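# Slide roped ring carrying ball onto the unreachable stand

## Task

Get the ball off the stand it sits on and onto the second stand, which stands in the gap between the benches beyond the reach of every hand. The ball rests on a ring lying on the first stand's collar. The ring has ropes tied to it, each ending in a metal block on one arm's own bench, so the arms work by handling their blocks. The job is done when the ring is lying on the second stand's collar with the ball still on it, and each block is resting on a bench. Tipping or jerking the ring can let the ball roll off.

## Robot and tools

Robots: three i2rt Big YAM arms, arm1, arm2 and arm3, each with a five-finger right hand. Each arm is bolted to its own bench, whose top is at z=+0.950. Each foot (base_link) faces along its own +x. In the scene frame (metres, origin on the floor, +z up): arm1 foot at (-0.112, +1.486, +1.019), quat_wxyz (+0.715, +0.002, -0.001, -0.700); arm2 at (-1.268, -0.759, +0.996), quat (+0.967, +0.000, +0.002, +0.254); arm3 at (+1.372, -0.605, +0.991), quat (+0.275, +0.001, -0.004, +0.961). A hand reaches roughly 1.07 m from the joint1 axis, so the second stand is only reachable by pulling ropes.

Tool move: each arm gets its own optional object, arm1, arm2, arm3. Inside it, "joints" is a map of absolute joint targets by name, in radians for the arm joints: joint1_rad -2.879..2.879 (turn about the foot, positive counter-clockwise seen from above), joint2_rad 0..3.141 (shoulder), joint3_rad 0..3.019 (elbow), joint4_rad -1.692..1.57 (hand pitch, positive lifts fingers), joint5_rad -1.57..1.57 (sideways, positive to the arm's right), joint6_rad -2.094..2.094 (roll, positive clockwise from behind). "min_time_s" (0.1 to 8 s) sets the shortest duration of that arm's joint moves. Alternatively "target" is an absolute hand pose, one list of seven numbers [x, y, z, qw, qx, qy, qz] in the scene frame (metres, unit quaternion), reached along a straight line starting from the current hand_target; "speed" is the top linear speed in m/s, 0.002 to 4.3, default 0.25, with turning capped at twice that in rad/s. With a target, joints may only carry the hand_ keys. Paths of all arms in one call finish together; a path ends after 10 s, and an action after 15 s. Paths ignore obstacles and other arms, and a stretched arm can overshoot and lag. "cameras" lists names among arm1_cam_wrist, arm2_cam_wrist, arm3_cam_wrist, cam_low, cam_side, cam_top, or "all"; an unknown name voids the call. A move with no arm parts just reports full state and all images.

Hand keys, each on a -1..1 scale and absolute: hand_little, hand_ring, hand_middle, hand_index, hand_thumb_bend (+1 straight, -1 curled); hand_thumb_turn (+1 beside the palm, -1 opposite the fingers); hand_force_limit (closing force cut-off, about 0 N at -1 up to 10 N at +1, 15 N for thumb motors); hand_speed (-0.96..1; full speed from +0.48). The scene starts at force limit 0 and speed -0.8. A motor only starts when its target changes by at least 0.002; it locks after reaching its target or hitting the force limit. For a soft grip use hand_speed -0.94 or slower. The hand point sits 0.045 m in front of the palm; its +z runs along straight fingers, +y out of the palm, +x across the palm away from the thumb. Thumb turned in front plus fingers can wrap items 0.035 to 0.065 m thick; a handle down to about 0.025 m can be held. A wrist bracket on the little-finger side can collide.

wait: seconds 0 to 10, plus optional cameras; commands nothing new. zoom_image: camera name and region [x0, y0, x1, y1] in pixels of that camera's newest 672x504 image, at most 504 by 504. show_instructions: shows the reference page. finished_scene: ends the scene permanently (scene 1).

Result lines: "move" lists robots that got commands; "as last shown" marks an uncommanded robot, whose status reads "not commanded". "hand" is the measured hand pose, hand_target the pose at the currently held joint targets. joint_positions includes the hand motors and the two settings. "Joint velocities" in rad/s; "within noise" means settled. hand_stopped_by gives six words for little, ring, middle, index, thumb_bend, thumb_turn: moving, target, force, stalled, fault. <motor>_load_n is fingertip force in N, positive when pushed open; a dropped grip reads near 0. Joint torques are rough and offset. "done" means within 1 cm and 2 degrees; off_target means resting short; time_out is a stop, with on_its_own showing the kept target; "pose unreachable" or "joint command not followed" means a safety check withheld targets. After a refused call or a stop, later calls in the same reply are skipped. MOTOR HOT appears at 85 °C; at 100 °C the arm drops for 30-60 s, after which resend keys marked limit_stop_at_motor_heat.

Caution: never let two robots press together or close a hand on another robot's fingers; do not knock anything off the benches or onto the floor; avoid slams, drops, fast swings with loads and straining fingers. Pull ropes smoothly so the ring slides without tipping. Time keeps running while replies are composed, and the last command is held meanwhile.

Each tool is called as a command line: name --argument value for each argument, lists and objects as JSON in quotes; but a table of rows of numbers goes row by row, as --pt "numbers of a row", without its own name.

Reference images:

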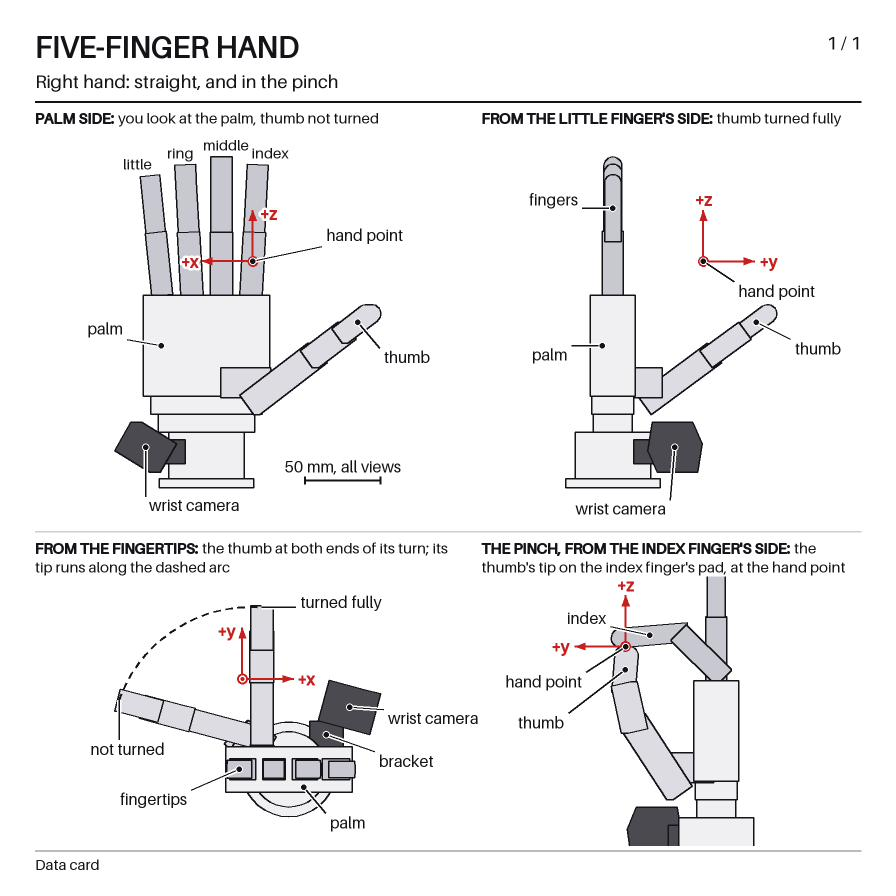

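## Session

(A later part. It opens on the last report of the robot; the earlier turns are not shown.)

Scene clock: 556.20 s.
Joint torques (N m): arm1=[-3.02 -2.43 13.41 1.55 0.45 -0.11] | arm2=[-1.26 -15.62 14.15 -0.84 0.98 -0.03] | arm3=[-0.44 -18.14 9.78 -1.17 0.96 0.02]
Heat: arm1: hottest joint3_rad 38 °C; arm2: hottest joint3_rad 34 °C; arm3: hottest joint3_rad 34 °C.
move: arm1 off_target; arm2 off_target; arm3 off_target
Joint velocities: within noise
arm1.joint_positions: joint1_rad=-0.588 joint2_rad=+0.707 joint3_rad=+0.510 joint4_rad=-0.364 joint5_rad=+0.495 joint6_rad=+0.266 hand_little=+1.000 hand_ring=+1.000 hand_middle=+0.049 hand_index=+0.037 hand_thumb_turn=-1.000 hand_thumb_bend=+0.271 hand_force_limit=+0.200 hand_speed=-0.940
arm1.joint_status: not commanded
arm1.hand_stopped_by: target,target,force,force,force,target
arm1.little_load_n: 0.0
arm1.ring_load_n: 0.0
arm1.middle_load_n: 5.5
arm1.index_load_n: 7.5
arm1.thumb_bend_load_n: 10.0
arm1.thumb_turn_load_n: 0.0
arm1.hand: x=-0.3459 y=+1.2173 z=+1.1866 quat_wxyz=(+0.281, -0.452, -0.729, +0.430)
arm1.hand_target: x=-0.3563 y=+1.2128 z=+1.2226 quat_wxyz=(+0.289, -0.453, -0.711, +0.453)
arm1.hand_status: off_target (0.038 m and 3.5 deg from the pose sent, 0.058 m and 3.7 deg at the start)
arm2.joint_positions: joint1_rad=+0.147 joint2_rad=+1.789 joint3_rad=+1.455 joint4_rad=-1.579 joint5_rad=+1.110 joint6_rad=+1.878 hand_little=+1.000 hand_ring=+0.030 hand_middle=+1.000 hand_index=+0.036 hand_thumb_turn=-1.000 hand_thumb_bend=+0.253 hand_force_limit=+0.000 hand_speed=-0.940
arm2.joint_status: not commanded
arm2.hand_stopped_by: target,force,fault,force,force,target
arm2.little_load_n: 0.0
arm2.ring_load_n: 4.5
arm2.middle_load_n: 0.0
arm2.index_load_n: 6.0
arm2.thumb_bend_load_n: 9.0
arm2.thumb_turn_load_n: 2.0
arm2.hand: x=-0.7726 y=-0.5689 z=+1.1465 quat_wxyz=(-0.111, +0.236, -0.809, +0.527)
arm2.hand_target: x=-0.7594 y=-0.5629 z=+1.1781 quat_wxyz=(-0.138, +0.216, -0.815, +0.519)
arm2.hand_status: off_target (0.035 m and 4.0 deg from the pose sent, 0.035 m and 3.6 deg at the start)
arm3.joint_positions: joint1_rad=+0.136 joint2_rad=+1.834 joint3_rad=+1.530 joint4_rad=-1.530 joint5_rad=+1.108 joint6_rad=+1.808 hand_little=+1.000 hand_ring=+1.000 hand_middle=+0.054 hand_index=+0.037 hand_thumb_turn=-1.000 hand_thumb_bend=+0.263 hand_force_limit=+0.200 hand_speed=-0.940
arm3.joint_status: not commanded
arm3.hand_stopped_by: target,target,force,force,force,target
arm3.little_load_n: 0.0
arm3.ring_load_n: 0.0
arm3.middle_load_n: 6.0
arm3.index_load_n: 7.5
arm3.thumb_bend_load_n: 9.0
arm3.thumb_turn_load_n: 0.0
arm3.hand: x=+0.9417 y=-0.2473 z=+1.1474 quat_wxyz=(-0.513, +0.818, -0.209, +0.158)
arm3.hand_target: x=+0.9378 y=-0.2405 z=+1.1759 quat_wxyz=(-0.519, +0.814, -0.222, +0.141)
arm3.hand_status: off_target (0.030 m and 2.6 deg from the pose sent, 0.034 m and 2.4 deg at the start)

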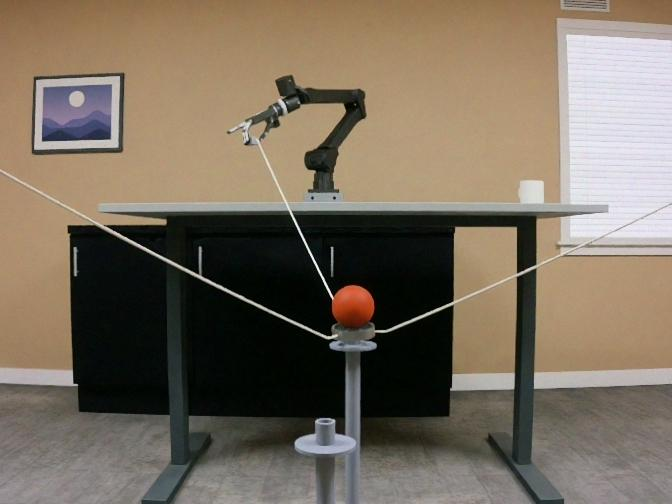

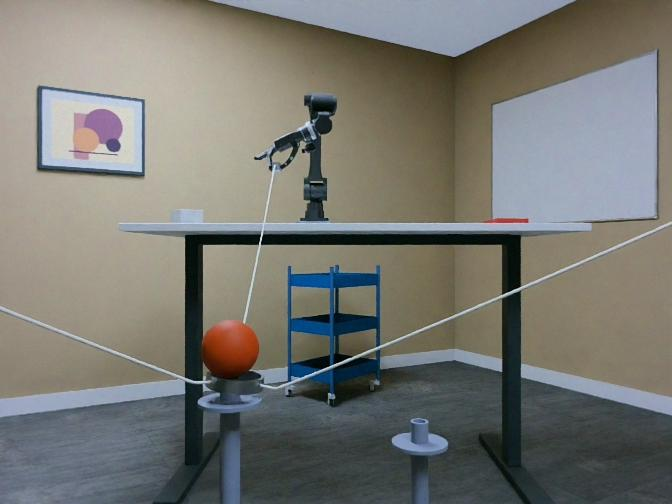

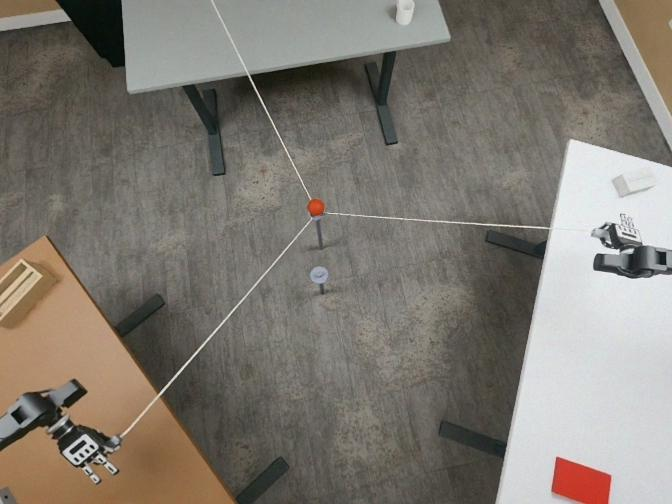

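move --arm1 '{"target":[-0.354,1.228,1.222,-0.2887,0.4531,0.7113,-0.4531],"speed":0.03}' --arm2 '{"target":[-0.7465,-0.549,1.213,0.1377,-0.2162,0.8152,-0.5194],"speed":0.03}' --arm3 '{"target":[0.940,-0.231,1.2105,0.5184,-0.8137,0.2218,-0.1413],"speed":0.03}' --cameras '["cam_low","cam_side","cam_top"]'

zoom_image --camera "cam_low" --region '[280, 270, 430, 370]'

zoom_image --camera "cam_side" --region '[160, 300, 310, 430]'

Scene clock: 577.30 s.
Joint torques (N m): arm1=[-3.37 -2.14 11.92 1.61 0.56 -0.13] | arm2=[-0.79 -14.45 14.54 -0.91 0.95 -0.15] | arm3=[-0.91 -18.67 9.98 -1.24 1.05 -0.05]
Heat: arm1: hottest joint3_rad 40 °C; arm2: hottest joint3_rad 36 °C; arm3: hottest joint3_rad 34 °C.
move: arm1 off_target; arm2 off_target; arm3 off_target
Joint velocities: within noise
arm1.joint_positions: joint1_rad=-0.616 joint2_rad=+0.655 joint3_rad=+0.510 joint4_rad=-0.391 joint5_rad=+0.464 joint6_rad=+0.252 hand_little=+1.000 hand_ring=+1.000 hand_middle=+0.049 hand_index=+0.037 hand_thumb_turn=-1.000 hand_thumb_bend=+0.271 hand_force_limit=+0.200 hand_speed=-0.940
arm1.joint_status: not commanded
arm1.hand_stopped_by: target,target,force,force,force,target
arm1.little_load_n: 0.0
arm1.ring_load_n: 0.0
arm1.middle_load_n: 5.0
arm1.index_load_n: 7.5
arm1.thumb_bend_load_n: 10.0
arm1.thumb_turn_load_n: 0.0
arm1.hand: x=-0.3452 y=+1.2262 z=+1.1971 quat_wxyz=(+0.278, -0.452, -0.725, +0.439)
arm1.hand_target: x=-0.3536 y=+1.2281 z=+1.2217 quat_wxyz=(+0.289, -0.453, -0.711, +0.453)
arm1.hand_status: off_target (0.026 m and 2.6 deg from the pose sent, 0.038 m and 3.5 deg at the start)
arm2.joint_positions: joint1_rad=+0.147 joint2_rad=+1.789 joint3_rad=+1.576 joint4_rad=-1.665 joint5_rad=+1.110 joint6_rad=+1.881 hand_little=+1.000 hand_ring=+0.030 hand_middle=+1.000 hand_index=+0.036 hand_thumb_turn=-1.000 hand_thumb_bend=+0.253 hand_force_limit=+0.000 hand_speed=-0.940
arm2.joint_status: not commanded
arm2.hand_stopped_by: target,force,fault,force,force,target
arm2.little_load_n: 0.0
arm2.ring_load_n: 5.0
arm2.middle_load_n: 0.0
arm2.index_load_n: 5.5
arm2.thumb_bend_load_n: 9.0
arm2.thumb_turn_load_n: 1.5
arm2.hand: x=-0.7566 y=-0.5567 z=+1.1902 quat_wxyz=(-0.126, +0.227, -0.813, +0.521)
arm2.hand_target: x=-0.7474 y=-0.5497 z=+1.2129 quat_wxyz=(-0.142, +0.219, -0.815, +0.517)
arm2.hand_status: off_target (0.026 m and 1.8 deg from the pose sent, 0.074 m and 4.0 deg at the start; a joint's target at an end of its range on 23 of 55 steps)
arm3.joint_positions: joint1_rad=+0.123 joint2_rad=+1.816 joint3_rad=+1.592 joint4_rad=-1.573 joint5_rad=+1.109 joint6_rad=+1.778 hand_little=+1.000 hand_ring=+1.000 hand_middle=+0.054 hand_index=+0.037 hand_thumb_turn=-1.000 hand_thumb_bend=+0.263 hand_force_limit=+0.200 hand_speed=-0.940
arm3.joint_status: not commanded
arm3.hand_stopped_by: target,target,force,force,force,target
arm3.little_load_n: 0.0
arm3.ring_load_n: 0.0
arm3.middle_load_n: 5.5
arm3.index_load_n: 8.0
arm3.thumb_bend_load_n: 9.0
arm3.thumb_turn_load_n: 0.0
arm3.hand: x=+0.9394 y=-0.2391 z=+1.1783 quat_wxyz=(-0.513, +0.818, -0.211, +0.154)
arm3.hand_target: x=+0.9409 y=-0.2315 z=+1.2101 quat_wxyz=(-0.519, +0.814, -0.222, +0.141)
arm3.hand_status: off_target (0.033 m and 2.1 deg from the pose sent, 0.065 m and 2.6 deg at the start)

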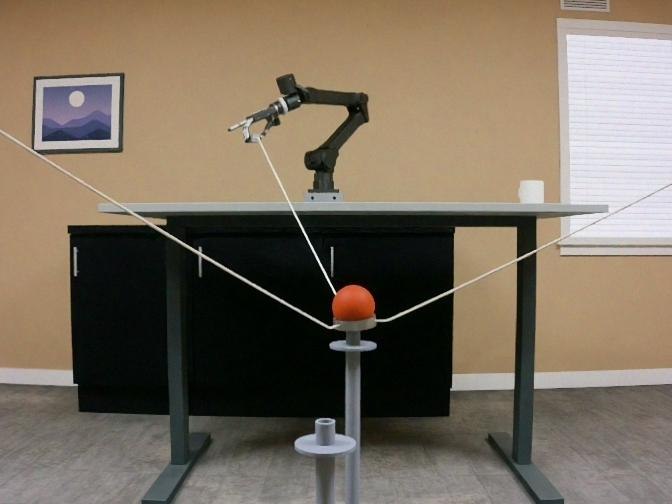

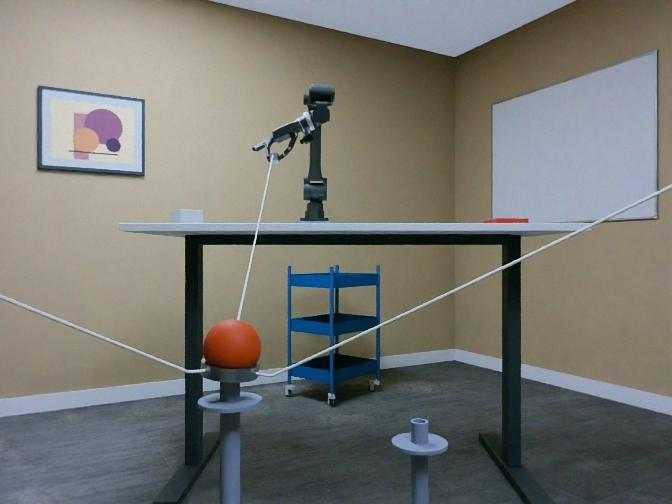

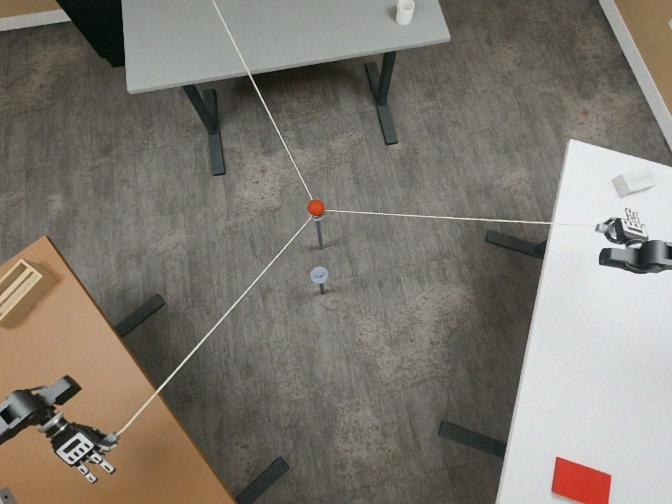

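Scaled by 3.360.

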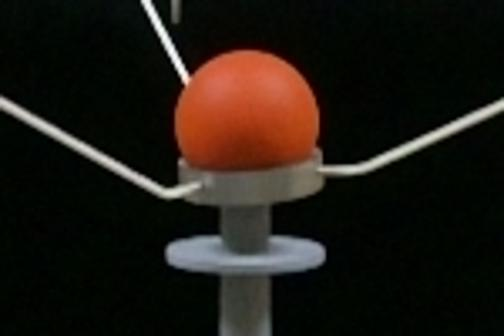

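Scaled by 3.360.

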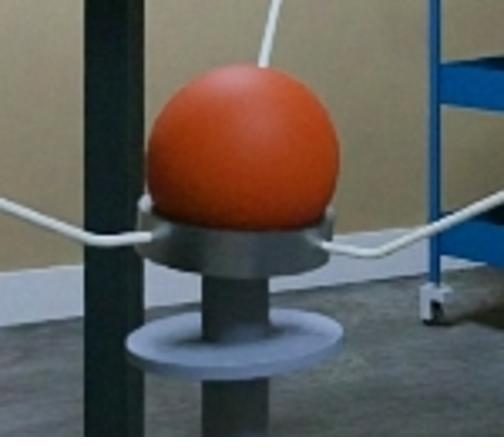

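move --arm1 '{"target":[-0.354,1.228,1.262,-0.2887,0.4531,0.7113,-0.4531],"speed":0.03}' --arm2 '{"target":[-0.7485,-0.5485,1.252,0.1377,-0.2162,0.8152,-0.5194],"speed":0.03}' --arm3 '{"target":[0.943,-0.231,1.248,0.5184,-0.8137,0.2218,-0.1413],"speed":0.03}' --cameras '["cam_low","cam_side","cam_top"]'

zoom_image --camera "cam_low" --region '[280, 250, 430, 350]'

zoom_image --camera "cam_side" --region '[160, 280, 310, 410]'

Scene clock: 599.93 s.
Joint torques (N m): arm1=[-3.19 -2.32 13.93 1.55 0.66 -0.13] | arm2=[-0.38 -16.97 14.94 -0.88 0.95 -0.21] | arm3=[-1.26 -18.55 10.24 -1.31 1.06 -0.11]
Heat: arm1: hottest joint3_rad 41 °C; arm2: hottest joint3_rad 40 °C; arm3: hottest joint3_rad 34 °C.
move: arm1 off_target; arm2 off_target; arm3 off_target
Joint velocities: within noise
arm1.joint_positions: joint1_rad=-0.616 joint2_rad=+0.647 joint3_rad=+0.584 joint4_rad=-0.500 joint5_rad=+0.463 joint6_rad=+0.252 hand_little=+1.000 hand_ring=+1.000 hand_middle=+0.049 hand_index=+0.037 hand_thumb_turn=-1.000 hand_thumb_bend=+0.271 hand_force_limit=+0.200 hand_speed=-0.940
arm1.joint_status: not commanded
arm1.hand_stopped_by: target,target,force,force,force,target
arm1.little_load_n: 0.0
arm1.ring_load_n: 0.0
arm1.middle_load_n: 5.0
arm1.index_load_n: 7.0
arm1.thumb_bend_load_n: 10.0
arm1.thumb_turn_load_n: 1.0
arm1.hand: x=-0.3429 y=+1.2293 z=+1.2209 quat_wxyz=(+0.277, -0.452, -0.732, +0.427)
arm1.hand_target: x=-0.3529 y=+1.2288 z=+1.2612 quat_wxyz=(+0.289, -0.453, -0.711, +0.453)
arm1.hand_status: off_target (0.043 m and 4.0 deg from the pose sent, 0.066 m and 2.6 deg at the start)
arm2.joint_positions: joint1_rad=+0.147 joint2_rad=+1.761 joint3_rad=+1.608 joint4_rad=-1.665 joint5_rad=+1.109 joint6_rad=+1.808 hand_little=+1.000 hand_ring=+0.030 hand_middle=+1.000 hand_index=+0.036 hand_thumb_turn=-1.000 hand_thumb_bend=+0.253 hand_force_limit=+0.000 hand_speed=-0.940
arm2.joint_status: not commanded
arm2.hand_stopped_by: target,force,fault,force,force,target
arm2.little_load_n: 0.0
arm2.ring_load_n: 4.5
arm2.middle_load_n: 0.0
arm2.index_load_n: 6.0
arm2.thumb_bend_load_n: 9.0
arm2.thumb_turn_load_n: 1.5
arm2.hand: x=-0.7558 y=-0.5540 z=+1.2141 quat_wxyz=(-0.130, +0.242, -0.811, +0.516)
arm2.hand_target: x=-0.7498 y=-0.5499 z=+1.2514 quat_wxyz=(-0.156, +0.229, -0.816, +0.508)
arm2.hand_status: off_target (0.039 m and 3.1 deg from the pose sent, 0.063 m and 1.8 deg at the start; a joint's target at an end of its range on 54 of 55 steps)
arm3.joint_positions: joint1_rad=+0.122 joint2_rad=+1.800 joint3_rad=+1.662 joint4_rad=-1.656 joint5_rad=+1.109 joint6_rad=+1.773 hand_little=+1.000 hand_ring=+1.000 hand_middle=+0.054 hand_index=+0.037 hand_thumb_turn=-1.000 hand_thumb_bend=+0.263 hand_force_limit=+0.200 hand_speed=-0.940
arm3.joint_status: not commanded
arm3.hand_stopped_by: target,target,force,force,force,target
arm3.little_load_n: 0.0
arm3.ring_load_n: 0.0
arm3.middle_load_n: 5.5
arm3.index_load_n: 7.0
arm3.thumb_bend_load_n: 9.0
arm3.thumb_turn_load_n: 0.5
arm3.hand: x=+0.9392 y=-0.2386 z=+1.2136 quat_wxyz=(-0.513, +0.818, -0.210, +0.154)
arm3.hand_target: x=+0.9438 y=-0.2317 z=+1.2473 quat_wxyz=(-0.519, +0.814, -0.222, +0.141)
arm3.hand_status: off_target (0.035 m and 2.2 deg from the pose sent, 0.070 m and 2.1 deg at the start)

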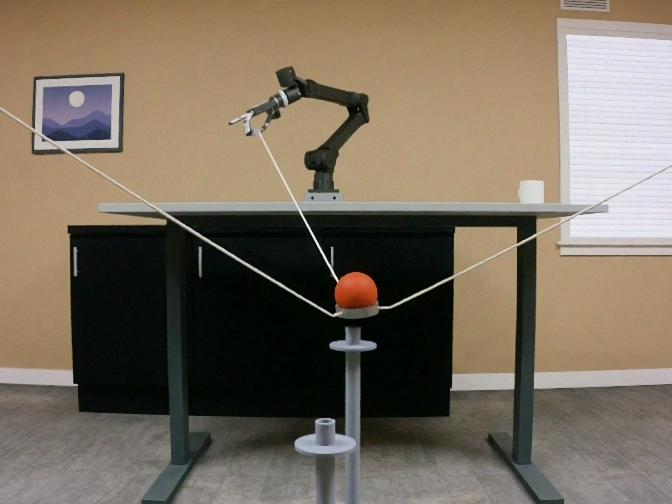

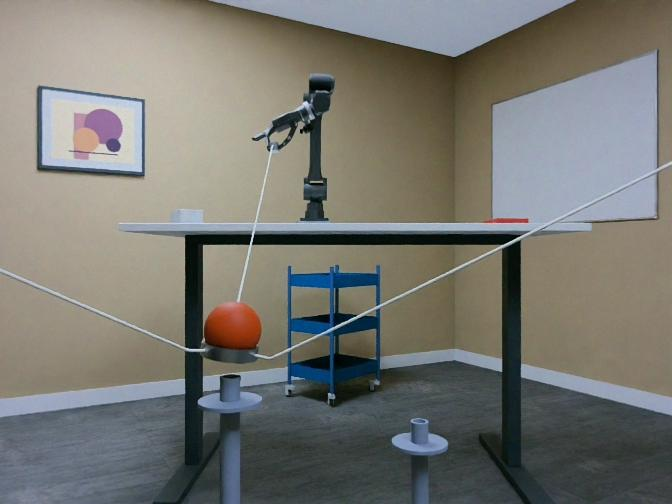

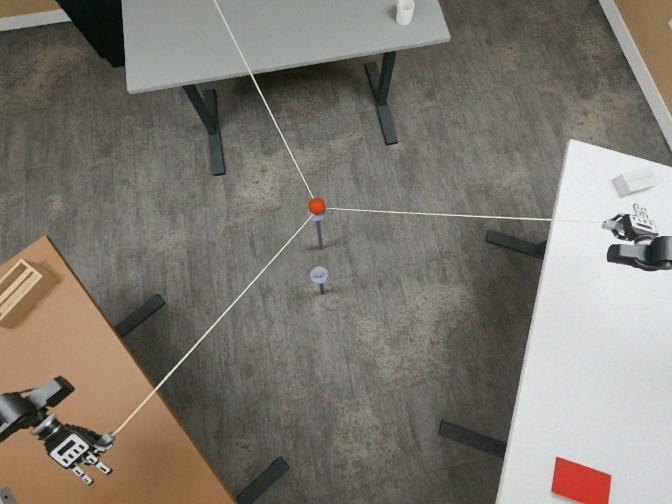

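Scaled by 3.360.

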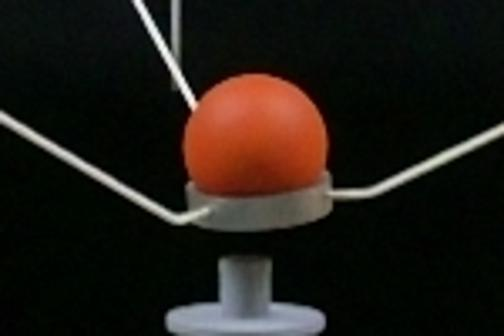

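Scaled by 3.360.

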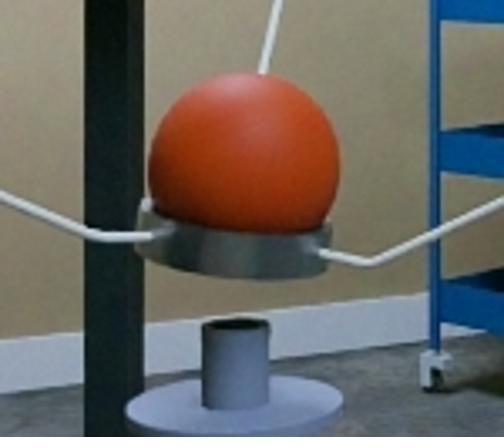

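move --arm1 '{"target":[-0.353,1.0875,1.240,-0.2887,0.4531,0.7113,-0.4531],"speed":0.04}' --arm2 '{"target":[-0.7745,-0.698,1.235,0.1377,-0.2162,0.8152,-0.5194],"speed":0.04}' --arm3 '{"target":[0.9455,-0.321,1.235,0.5291,-0.8306,0.1465,-0.0933],"speed":0.04}' --cameras '["cam_low","cam_side","cam_top"]'

zoom_image --camera "cam_low" --region '[260, 250, 410, 350]'

zoom_image --camera "cam_side" --region '[220, 260, 420, 410]'

Scene clock: 683.57 s.
Joint torques (N m): arm1=[-2.08 -5.42 12.96 2.66 0.97 0.01] | arm2=[-1.79 -12.69 9.88 0.61 1.19 -0.22] | arm3=[0.21 -15.91 7.35 -0.38 1.1 -0.11]
Heat: arm1: hottest joint3_rad 51 °C; arm2: hottest joint3_rad 39 °C; arm3: hottest joint3_rad 37 °C.
move: arm1 off_target; arm2 off_target; arm3 off_target
Joint velocities: within noise
arm1.joint_positions: joint1_rad=-0.379 joint2_rad=+1.052 joint3_rad=+0.750 joint4_rad=-0.348 joint5_rad=+0.672 joint6_rad=+0.390 hand_little=+1.000 hand_ring=+1.000 hand_middle=+0.049 hand_index=+0.037 hand_thumb_turn=-1.000 hand_thumb_bend=+0.271 hand_force_limit=+0.200 hand_speed=-0.940
arm1.joint_status: not commanded
arm1.hand_stopped_by: target,target,force,force,force,target
arm1.little_load_n: -0.5
arm1.ring_load_n: 0.0
arm1.middle_load_n: 5.0
arm1.index_load_n: 7.0
arm1.thumb_bend_load_n: 10.0
arm1.thumb_turn_load_n: 1.5
arm1.hand: x=-0.3418 y=+1.1052 z=+1.2057 quat_wxyz=(+0.288, -0.446, -0.735, +0.423)
arm1.hand_target: x=-0.3518 y=+1.0896 z=+1.2404 quat_wxyz=(+0.288, -0.453, -0.711, +0.453)
arm1.hand_status: off_target (0.040 m and 4.5 deg from the pose sent, 0.143 m and 4.0 deg at the start)
arm2.joint_positions: joint1_rad=-0.069 joint2_rad=+1.463 joint3_rad=+1.269 joint4_rad=-1.202 joint5_rad=+1.115 joint6_rad=+1.364 hand_little=+1.000 hand_ring=+0.030 hand_middle=+1.000 hand_index=+0.036 hand_thumb_turn=-1.000 hand_thumb_bend=+0.253 hand_force_limit=+0.000 hand_speed=-0.940
arm2.joint_status: not commanded
arm2.hand_stopped_by: target,force,fault,force,force,target
arm2.little_load_n: 0.0
arm2.ring_load_n: 4.5
arm2.middle_load_n: -0.5
arm2.index_load_n: 5.5
arm2.thumb_bend_load_n: 9.0
arm2.thumb_turn_load_n: 1.5
arm2.hand: x=-0.7718 y=-0.6851 z=+1.2230 quat_wxyz=(-0.134, +0.228, -0.816, +0.514)
arm2.hand_target: x=-0.7747 y=-0.6978 z=+1.2347 quat_wxyz=(-0.137, +0.216, -0.815, +0.519)
arm2.hand_status: off_target (0.018 m and 1.5 deg from the pose sent, 0.147 m and 3.1 deg at the start)
arm3.joint_positions: joint1_rad=+0.263 joint2_rad=+1.629 joint3_rad=+1.452 joint4_rad=-1.549 joint5_rad=+1.112 joint6_rad=+1.718 hand_little=+1.000 hand_ring=+1.000 hand_middle=+0.054 hand_index=+0.037 hand_thumb_turn=-1.000 hand_thumb_bend=+0.263 hand_force_limit=+0.200 hand_speed=-0.940
arm3.joint_status: not commanded
arm3.hand_stopped_by: target,target,force,force,force,target
arm3.little_load_n: 0.0
arm3.ring_load_n: 0.0
arm3.middle_load_n: 5.5
arm3.index_load_n: 7.5
arm3.thumb_bend_load_n: 9.5
arm3.thumb_turn_load_n: 1.0
arm3.hand: x=+0.9427 y=-0.3194 z=+1.2178 quat_wxyz=(-0.524, +0.833, -0.146, +0.104)
arm3.hand_target: x=+0.9455 y=-0.3209 z=+1.2347 quat_wxyz=(-0.529, +0.831, -0.147, +0.093)
arm3.hand_status: off_target (0.018 m and 1.4 deg from the pose sent, 0.085 m and 10.4 deg at the start)

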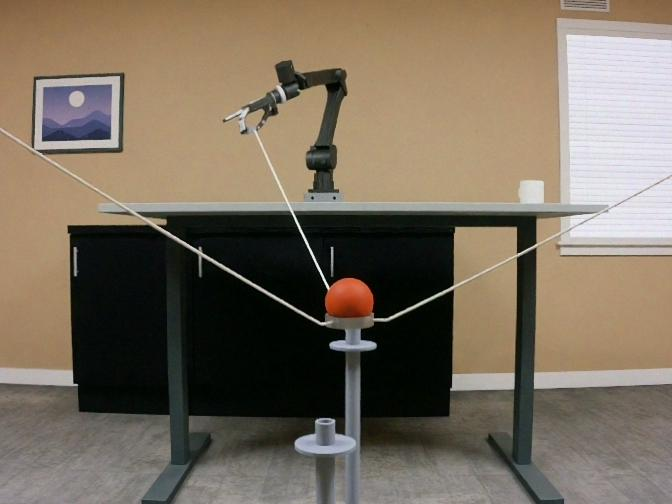

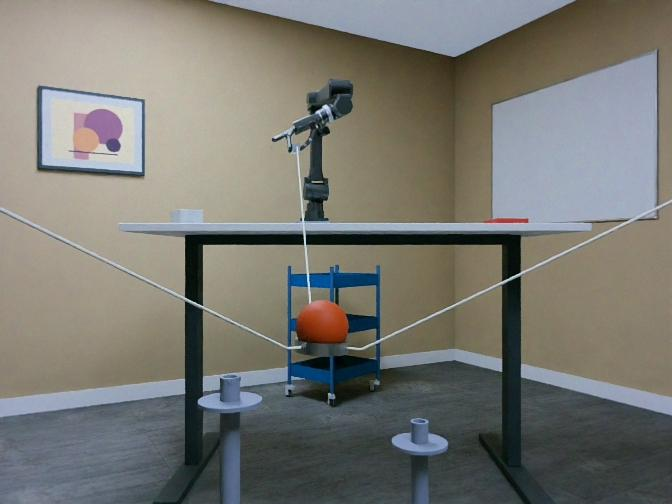

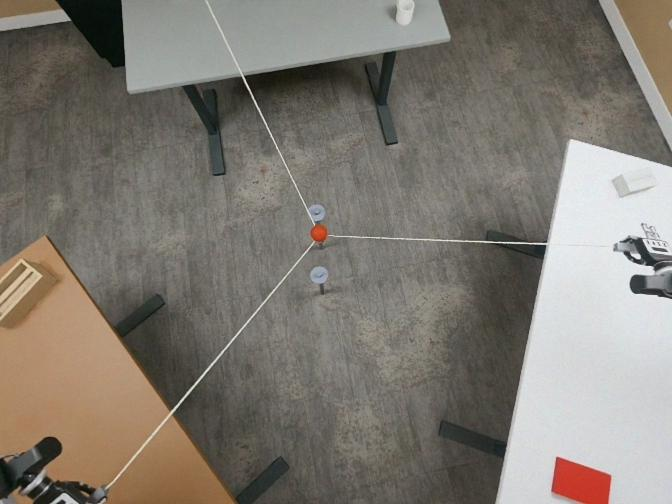

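Scaled by 3.360.

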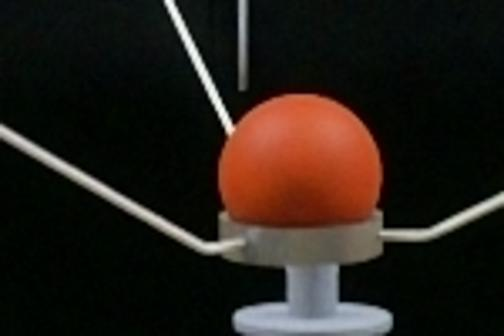

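Scaled by 2.520.

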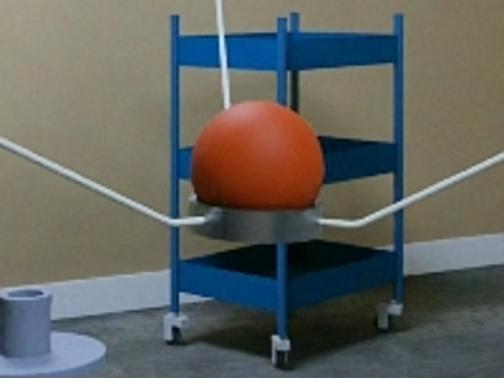

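move --arm1 '{"target":[-0.353,0.934,1.205,-0.2887,0.4531,0.7113,-0.4531],"speed":0.04}' --arm2 '{"target":[-0.808,-0.861,1.187,0.1377,-0.2162,0.8152,-0.5194],"speed":0.04}' --arm3 '{"target":[0.945,-0.4185,1.192,0.5353,-0.8402,0.0735,-0.0468],"speed":0.04}' --cameras '["cam_low","cam_side","cam_top"]'

zoom_image --camera "cam_low" --region '[250, 270, 420, 460]'

zoom_image --camera "cam_side" --region '[340, 290, 500, 460]'

zoom_image --camera "cam_top" --region '[270, 220, 370, 320]'

Scene clock: 699.00 s.
Joint torques (N m): arm1=[-2.14 -11.75 12.08 2.45 1.01 0.02] | arm2=[-1.96 -9.17 10.52 1.81 1.04 -0.2] | arm3=[0.32 -14.04 6.97 -0.47 0.88 0.07]
Heat: arm1: hottest joint3_rad 47 °C; arm2: hottest joint3_rad 39 °C; arm3: hottest joint3_rad 36 °C.
move: arm1 off_target; arm2 off_target; arm3 off_target
Joint velocities: within noise
arm1.joint_positions: joint1_rad=-0.265 joint2_rad=+1.490 joint3_rad=+1.053 joint4_rad=-0.261 joint5_rad=+0.766 joint6_rad=+0.476 hand_little=+1.000 hand_ring=+1.000 hand_middle=+0.049 hand_index=+0.037 hand_thumb_turn=-1.000 hand_thumb_bend=+0.271 hand_force_limit=+0.200 hand_speed=-0.940
arm1.joint_status: not commanded
arm1.hand_stopped_by: target,target,force,force,force,target
arm1.little_load_n: 0.0
arm1.ring_load_n: 0.0
arm1.middle_load_n: 5.0
arm1.index_load_n: 7.0
arm1.thumb_bend_load_n: 9.5
arm1.thumb_turn_load_n: 1.5
arm1.hand: x=-0.3437 y=+0.9526 z=+1.1771 quat_wxyz=(+0.290, -0.445, -0.732, +0.427)
arm1.hand_target: x=-0.3523 y=+0.9357 z=+1.2055 quat_wxyz=(+0.289, -0.453, -0.711, +0.453)
arm1.hand_status: off_target (0.035 m and 3.9 deg from the pose sent, 0.172 m and 4.5 deg at the start)
arm2.joint_positions: joint1_rad=-0.451 joint2_rad=+1.219 joint3_rad=+0.860 joint4_rad=-0.467 joint5_rad=+0.920 joint6_rad=+0.696 hand_little=+1.000 hand_ring=+0.030 hand_middle=+1.000 hand_index=+0.036 hand_thumb_turn=-1.000 hand_thumb_bend=+0.253 hand_force_limit=+0.000 hand_speed=-0.940
arm2.joint_status: not commanded
arm2.hand_stopped_by: target,force,fault,force,force,target
arm2.little_load_n: 0.0
arm2.ring_load_n: 4.5
arm2.middle_load_n: 0.0
arm2.index_load_n: 5.5
arm2.thumb_bend_load_n: 9.0
arm2.thumb_turn_load_n: 1.5
arm2.hand: x=-0.8043 y=-0.8480 z=+1.1742 quat_wxyz=(-0.134, +0.234, -0.818, +0.509)
arm2.hand_target: x=-0.8081 y=-0.8608 z=+1.1868 quat_wxyz=(-0.137, +0.216, -0.815, +0.519)
arm2.hand_status: off_target (0.019 m and 2.4 deg from the pose sent, 0.183 m and 1.5 deg at the start)
arm3.joint_positions: joint1_rad=+0.469 joint2_rad=+1.547 joint3_rad=+1.247 joint4_rad=-1.487 joint5_rad=+1.112 joint6_rad=+1.778 hand_little=+1.000 hand_ring=+1.000 hand_middle=+0.054 hand_index=+0.037 hand_thumb_turn=-1.000 hand_thumb_bend=+0.263 hand_force_limit=+0.200 hand_speed=-0.940
arm3.joint_status: not commanded
arm3.hand_stopped_by: target,target,force,force,force,target
arm3.little_load_n: 0.0
arm3.ring_load_n: 0.0
arm3.middle_load_n: 5.5
arm3.index_load_n: 8.0
arm3.thumb_bend_load_n: 9.0
arm3.thumb_turn_load_n: 1.5
arm3.hand: x=+0.9443 y=-0.4164 z=+1.1786 quat_wxyz=(-0.533, +0.841, -0.068, +0.061)
arm3.hand_target: x=+0.9451 y=-0.4183 z=+1.1918 quat_wxyz=(-0.535, +0.840, -0.074, +0.047)
arm3.hand_status: off_target (0.014 m and 1.7 deg from the pose sent, 0.102 m and 10.7 deg at the start)

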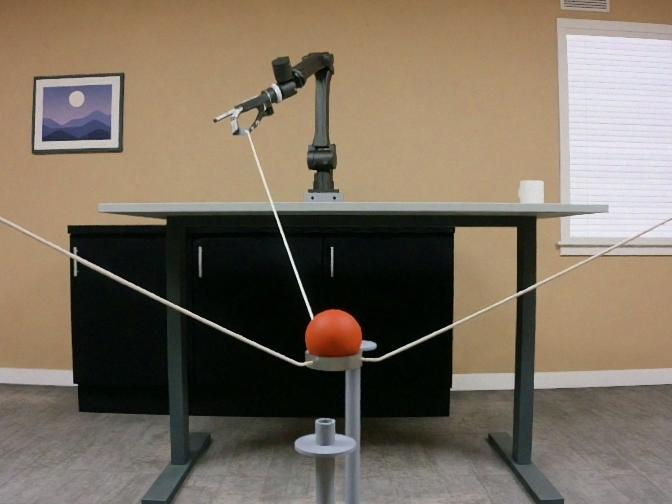

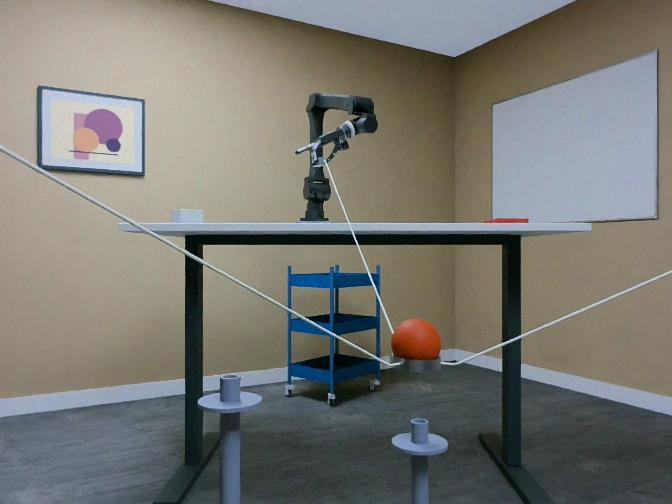

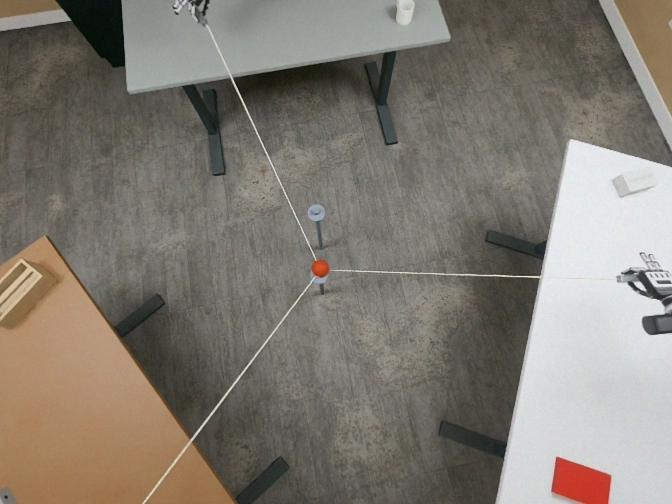

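Scaled by 2.653.

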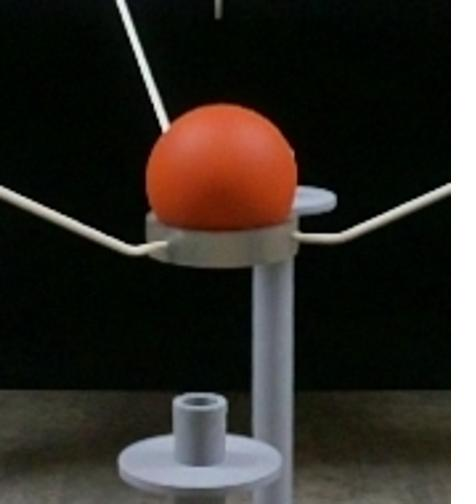

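Scaled by 2.965.

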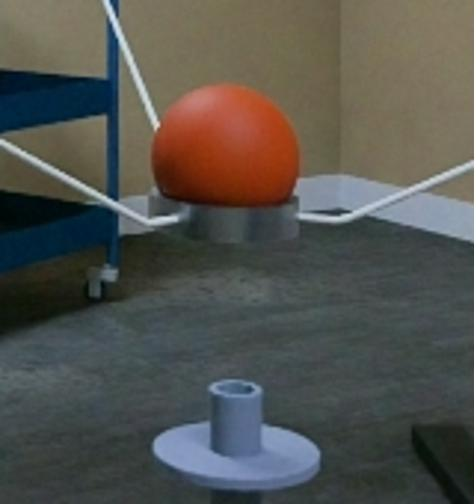

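Scaled by 5.040.

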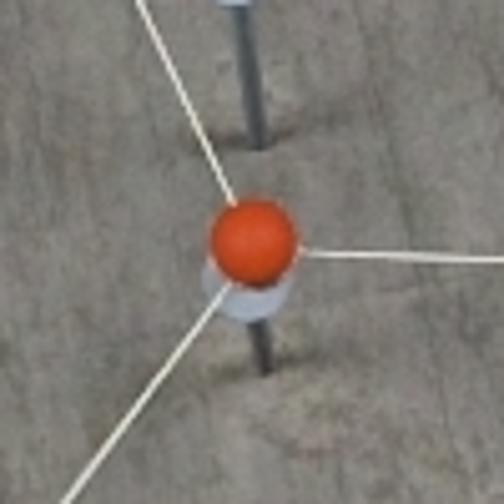

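move --arm1 '{"target":[-0.363,0.936,1.155,-0.2887,0.4531,0.7113,-0.4531],"speed":0.03}' --arm2 '{"target":[-0.819,-0.861,1.137,0.1377,-0.2162,0.8152,-0.5194],"speed":0.03}' --arm3 '{"target":[0.934,-0.4185,1.142,0.5353,-0.8402,0.0735,-0.0468],"speed":0.03}' --cameras '["cam_low","cam_side","cam_top"]'

zoom_image --camera "cam_low" --region '[260, 330, 400, 470]'

zoom_image --camera "cam_side" --region '[350, 320, 490, 460]'

zoom_image --camera "cam_top" --region '[290, 240, 350, 300]'

Scene clock: 727.83 s.
Joint torques (N m): arm1=[-3.55 -12.4 8.61 2.65 0.77 -0.15] | arm2=[-2.08 -7.24 10.18 1.77 1.07 -0.2] | arm3=[0.62 -12.45 6.65 -0.36 0.85 0.08]
Heat: arm1: hottest joint3_rad 44 °C; arm2: hottest joint3_rad 38 °C; arm3: hottest joint3_rad 34 °C.
move: arm1 off_target; arm2 off_target; arm3 done
Joint velocities: within noise
arm1.joint_positions: joint1_rad=-0.269 joint2_rad=+1.556 joint3_rad=+1.022 joint4_rad=-0.113 joint5_rad=+0.755 joint6_rad=+0.476 hand_little=+1.000 hand_ring=+1.000 hand_middle=+0.049 hand_index=+0.037 hand_thumb_turn=-1.000 hand_thumb_bend=+0.271 hand_force_limit=+0.200 hand_speed=-0.940
arm1.joint_status: not commanded
arm1.hand_stopped_by: target,target,force,force,force,target
arm1.little_load_n: 0.0
arm1.ring_load_n: 0.0
arm1.middle_load_n: 4.5
arm1.index_load_n: 7.0
arm1.thumb_bend_load_n: 10.0
arm1.thumb_turn_load_n: 1.5
arm1.hand: x=-0.3481 y=+0.9352 z=+1.1493 quat_wxyz=(+0.279, -0.449, -0.721, +0.448)
arm1.hand_target: x=-0.3627 y=+0.9363 z=+1.1551 quat_wxyz=(+0.289, -0.453, -0.711, +0.453)
arm1.hand_status: off_target (0.016 m and 1.7 deg from the pose sent, 0.034 m and 3.9 deg at the start)
arm2.joint_positions: joint1_rad=-0.451 joint2_rad=+1.227 joint3_rad=+0.742 joint4_rad=-0.320 joint5_rad=+0.920 joint6_rad=+0.695 hand_little=+1.000 hand_ring=+0.030 hand_middle=+1.000 hand_index=+0.036 hand_thumb_turn=-1.000 hand_thumb_bend=+0.253 hand_force_limit=+0.000 hand_speed=-0.940
arm2.joint_status: not commanded
arm2.hand_stopped_by: target,force,fault,force,force,target
arm2.little_load_n: 0.0
arm2.ring_load_n: 4.5
arm2.middle_load_n: 0.0
arm2.index_load_n: 5.5
arm2.thumb_bend_load_n: 9.0
arm2.thumb_turn_load_n: 1.5
arm2.hand: x=-0.8170 y=-0.8488 z=+1.1341 quat_wxyz=(-0.143, +0.229, -0.816, +0.511)
arm2.hand_target: x=-0.8192 y=-0.8608 z=+1.1370 quat_wxyz=(-0.137, +0.216, -0.815, +0.519)
arm2.hand_status: off_target (0.013 m and 1.8 deg from the pose sent, 0.042 m and 2.4 deg at the start)
arm3.joint_positions: joint1_rad=+0.471 joint2_rad=+1.592 joint3_rad=+1.193 joint4_rad=-1.368 joint5_rad=+1.112 joint6_rad=+1.784 hand_little=+1.000 hand_ring=+1.000 hand_middle=+0.054 hand_index=+0.037 hand_thumb_turn=-1.000 hand_thumb_bend=+0.263 hand_force_limit=+0.200 hand_speed=-0.940
arm3.joint_status: not commanded
arm3.hand_stopped_by: target,target,force,force,force,target
arm3.little_load_n: 0.0
arm3.ring_load_n: 0.0
arm3.middle_load_n: 5.5
arm3.index_load_n: 8.0
arm3.thumb_bend_load_n: 9.0
arm3.thumb_turn_load_n: 1.0
arm3.hand: x=+0.9354 y=-0.4160 z=+1.1403 quat_wxyz=(-0.533, +0.841, -0.075, +0.050)
arm3.hand_target: x=+0.9340 y=-0.4186 z=+1.1419 quat_wxyz=(-0.535, +0.840, -0.073, +0.047)
arm3.hand_status: done (0.003 m and 0.5 deg from the pose sent, 0.038 m and 1.7 deg at the start)

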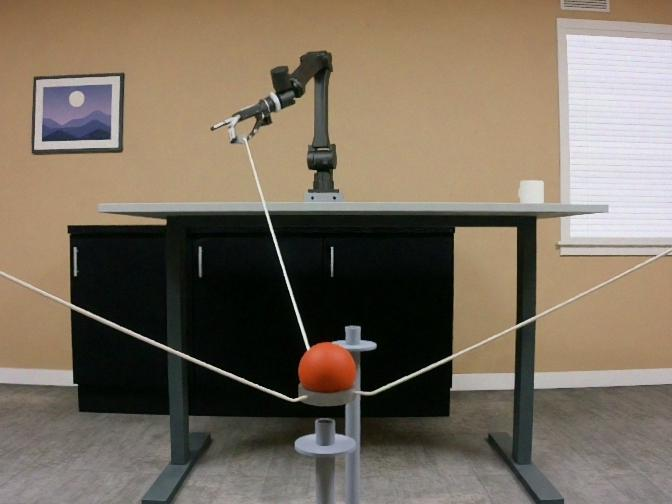

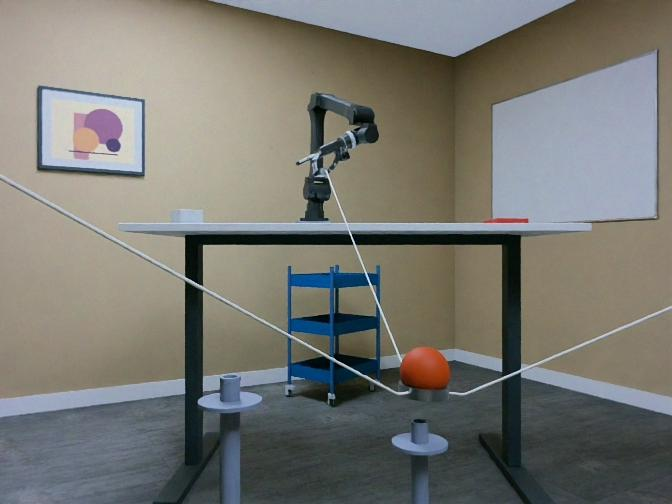

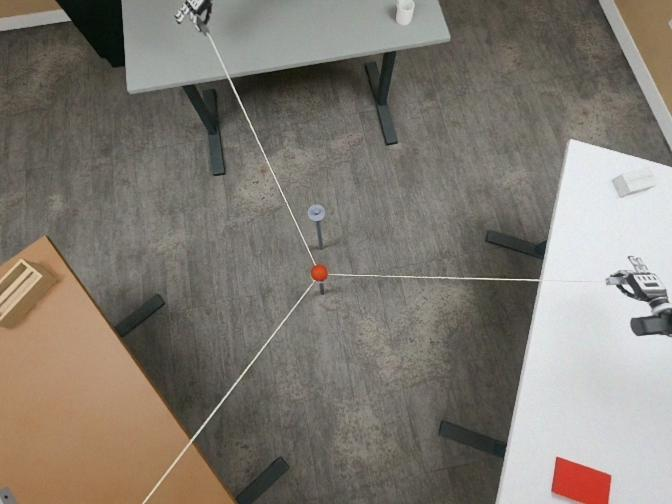

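Scaled by 3.600.

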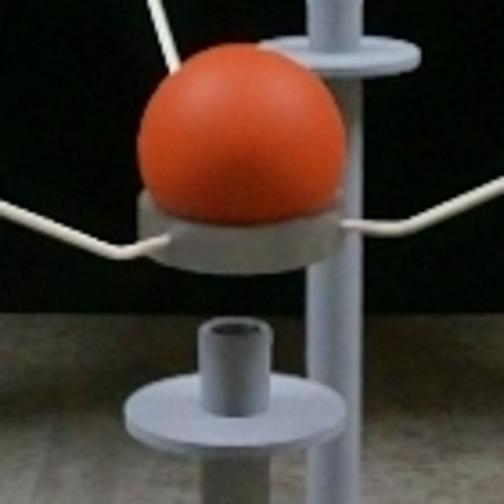

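Scaled by 3.600.

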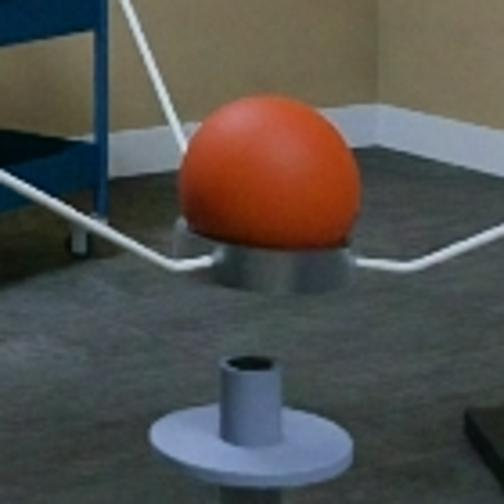

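Scaled by 8.400.

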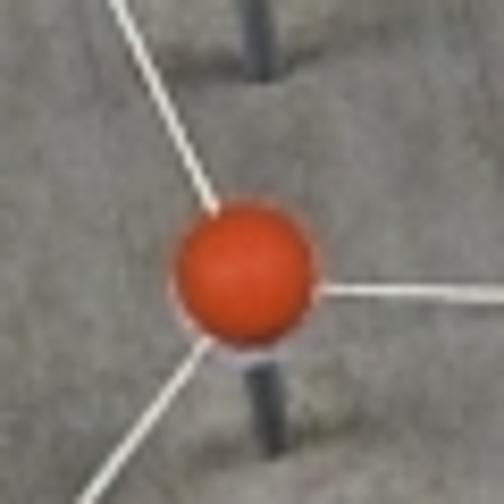

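move --arm1 '{"target":[-0.364,0.949,1.137,-0.2887,0.4531,0.7113,-0.4531],"speed":0.03}' --arm2 '{"target":[-0.8215,-0.850,1.117,0.1377,-0.2162,0.8152,-0.5194],"speed":0.03}' --arm3 '{"target":[0.932,-0.4075,1.122,0.5353,-0.8402,0.0735,-0.0468],"speed":0.03}' --cameras '["cam_low","cam_side"]'

zoom_image --camera "cam_low" --region '[260, 330, 400, 470]'

zoom_image --camera "cam_side" --region '[350, 320, 490, 460]'

Scene clock: 748.20 s.
Joint torques (N m): arm1=[-3.55 -12.22 8.35 2.63 0.77 -0.16] | arm2=[-0.32 -7.18 9.57 1.68 1.29 -0.06] | arm3=[-0.56 -12.51 6.56 -0.29 1.01 -0.12]
Heat: arm1: hottest joint3_rad 42 °C; arm2: hottest joint3_rad 37 °C; arm3: hottest joint3_rad 33 °C.
move: arm1 off_target; arm2 done; arm3 done
Joint velocities: within noise
arm1.joint_positions: joint1_rad=-0.278 joint2_rad=+1.556 joint3_rad=+0.964 joint4_rad=-0.050 joint5_rad=+0.747 joint6_rad=+0.469 hand_little=+1.000 hand_ring=+1.000 hand_middle=+0.049 hand_index=+0.037 hand_thumb_turn=-1.000 hand_thumb_bend=+0.271 hand_force_limit=+0.200 hand_speed=-0.940
arm1.joint_status: not commanded
arm1.hand_stopped_by: target,target,force,force,force,target
arm1.little_load_n: 0.0
arm1.ring_load_n: 0.0
arm1.middle_load_n: 5.0
arm1.index_load_n: 7.0
arm1.thumb_bend_load_n: 9.5
arm1.thumb_turn_load_n: 1.5
arm1.hand: x=-0.3493 y=+0.9479 z=+1.1305 quat_wxyz=(+0.279, -0.449, -0.721, +0.448)
arm1.hand_target: x=-0.3638 y=+0.9493 z=+1.1372 quat_wxyz=(+0.289, -0.453, -0.711, +0.453)
arm1.hand_status: off_target (0.016 m and 1.7 deg from the pose sent, 0.024 m and 1.7 deg at the start)
arm2.joint_positions: joint1_rad=-0.440 joint2_rad=+1.256 joint3_rad=+0.713 joint4_rad=-0.290 joint5_rad=+0.935 joint6_rad=+0.718 hand_little=+1.000 hand_ring=+0.030 hand_middle=+1.000 hand_index=+0.036 hand_thumb_turn=-1.000 hand_thumb_bend=+0.253 hand_force_limit=+0.000 hand_speed=-0.940
arm2.joint_status: not commanded
arm2.hand_stopped_by: target,force,fault,force,force,target
arm2.little_load_n: -0.5
arm2.ring_load_n: 4.5
arm2.middle_load_n: 0.0
arm2.index_load_n: 5.5
arm2.thumb_bend_load_n: 8.5
arm2.thumb_turn_load_n: 1.5
arm2.hand: x=-0.8212 y=-0.8467 z=+1.1144 quat_wxyz=(-0.136, +0.227, -0.818, +0.511)
arm2.hand_target: x=-0.8215 y=-0.8500 z=+1.1171 quat_wxyz=(-0.138, +0.216, -0.815, +0.519)
arm2.hand_status: done (0.004 m and 1.6 deg from the pose sent, 0.018 m and 1.8 deg at the start)
arm3.joint_positions: joint1_rad=+0.462 joint2_rad=+1.610 joint3_rad=+1.163 joint4_rad=-1.269 joint5_rad=+1.112 joint6_rad=+1.747 hand_little=+1.000 hand_ring=+1.000 hand_middle=+0.054 hand_index=+0.037 hand_thumb_turn=-1.000 hand_thumb_bend=+0.263 hand_force_limit=+0.200 hand_speed=-0.940
arm3.joint_status: not commanded
arm3.hand_stopped_by: target,target,force,force,force,target
arm3.little_load_n: 0.0
arm3.ring_load_n: 0.0
arm3.middle_load_n: 5.5
arm3.index_load_n: 8.0
arm3.thumb_bend_load_n: 8.5
arm3.thumb_turn_load_n: 1.5
arm3.hand: x=+0.9293 y=-0.4119 z=+1.1211 quat_wxyz=(-0.532, +0.842, -0.077, +0.041)
arm3.hand_target: x=+0.9320 y=-0.4076 z=+1.1220 quat_wxyz=(-0.535, +0.840, -0.074, +0.047)
arm3.hand_status: done (0.005 m and 0.9 deg from the pose sent, 0.020 m and 0.5 deg at the start)

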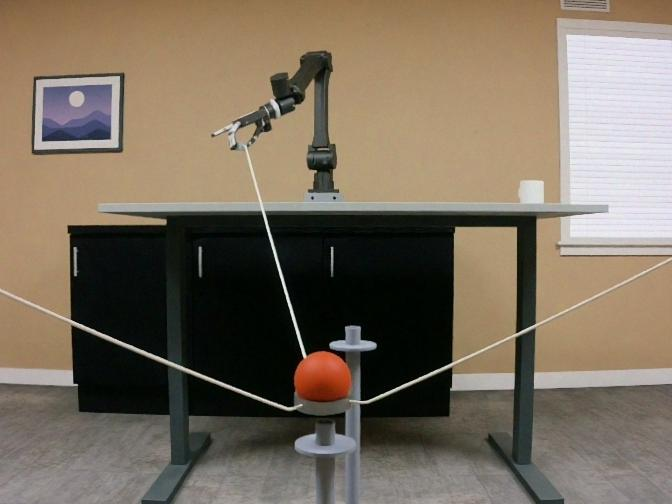

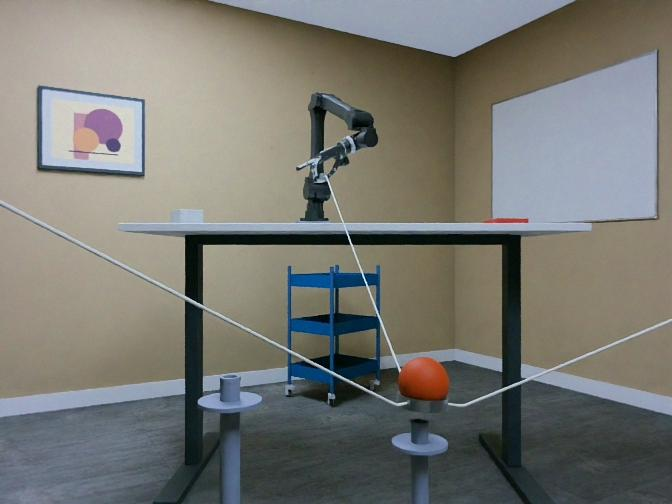

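Scaled by 3.600.

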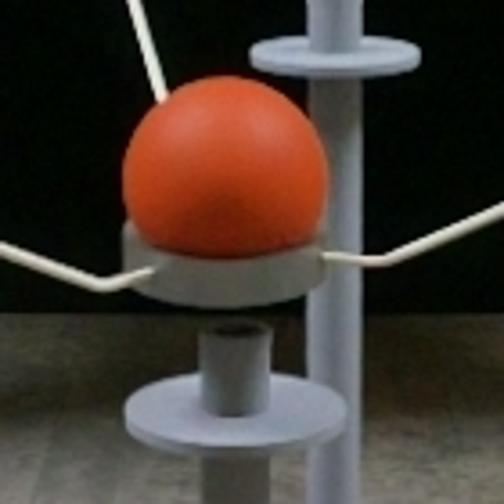

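Scaled by 3.600.

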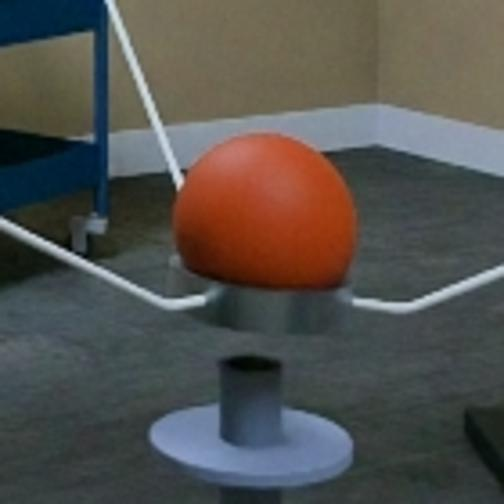

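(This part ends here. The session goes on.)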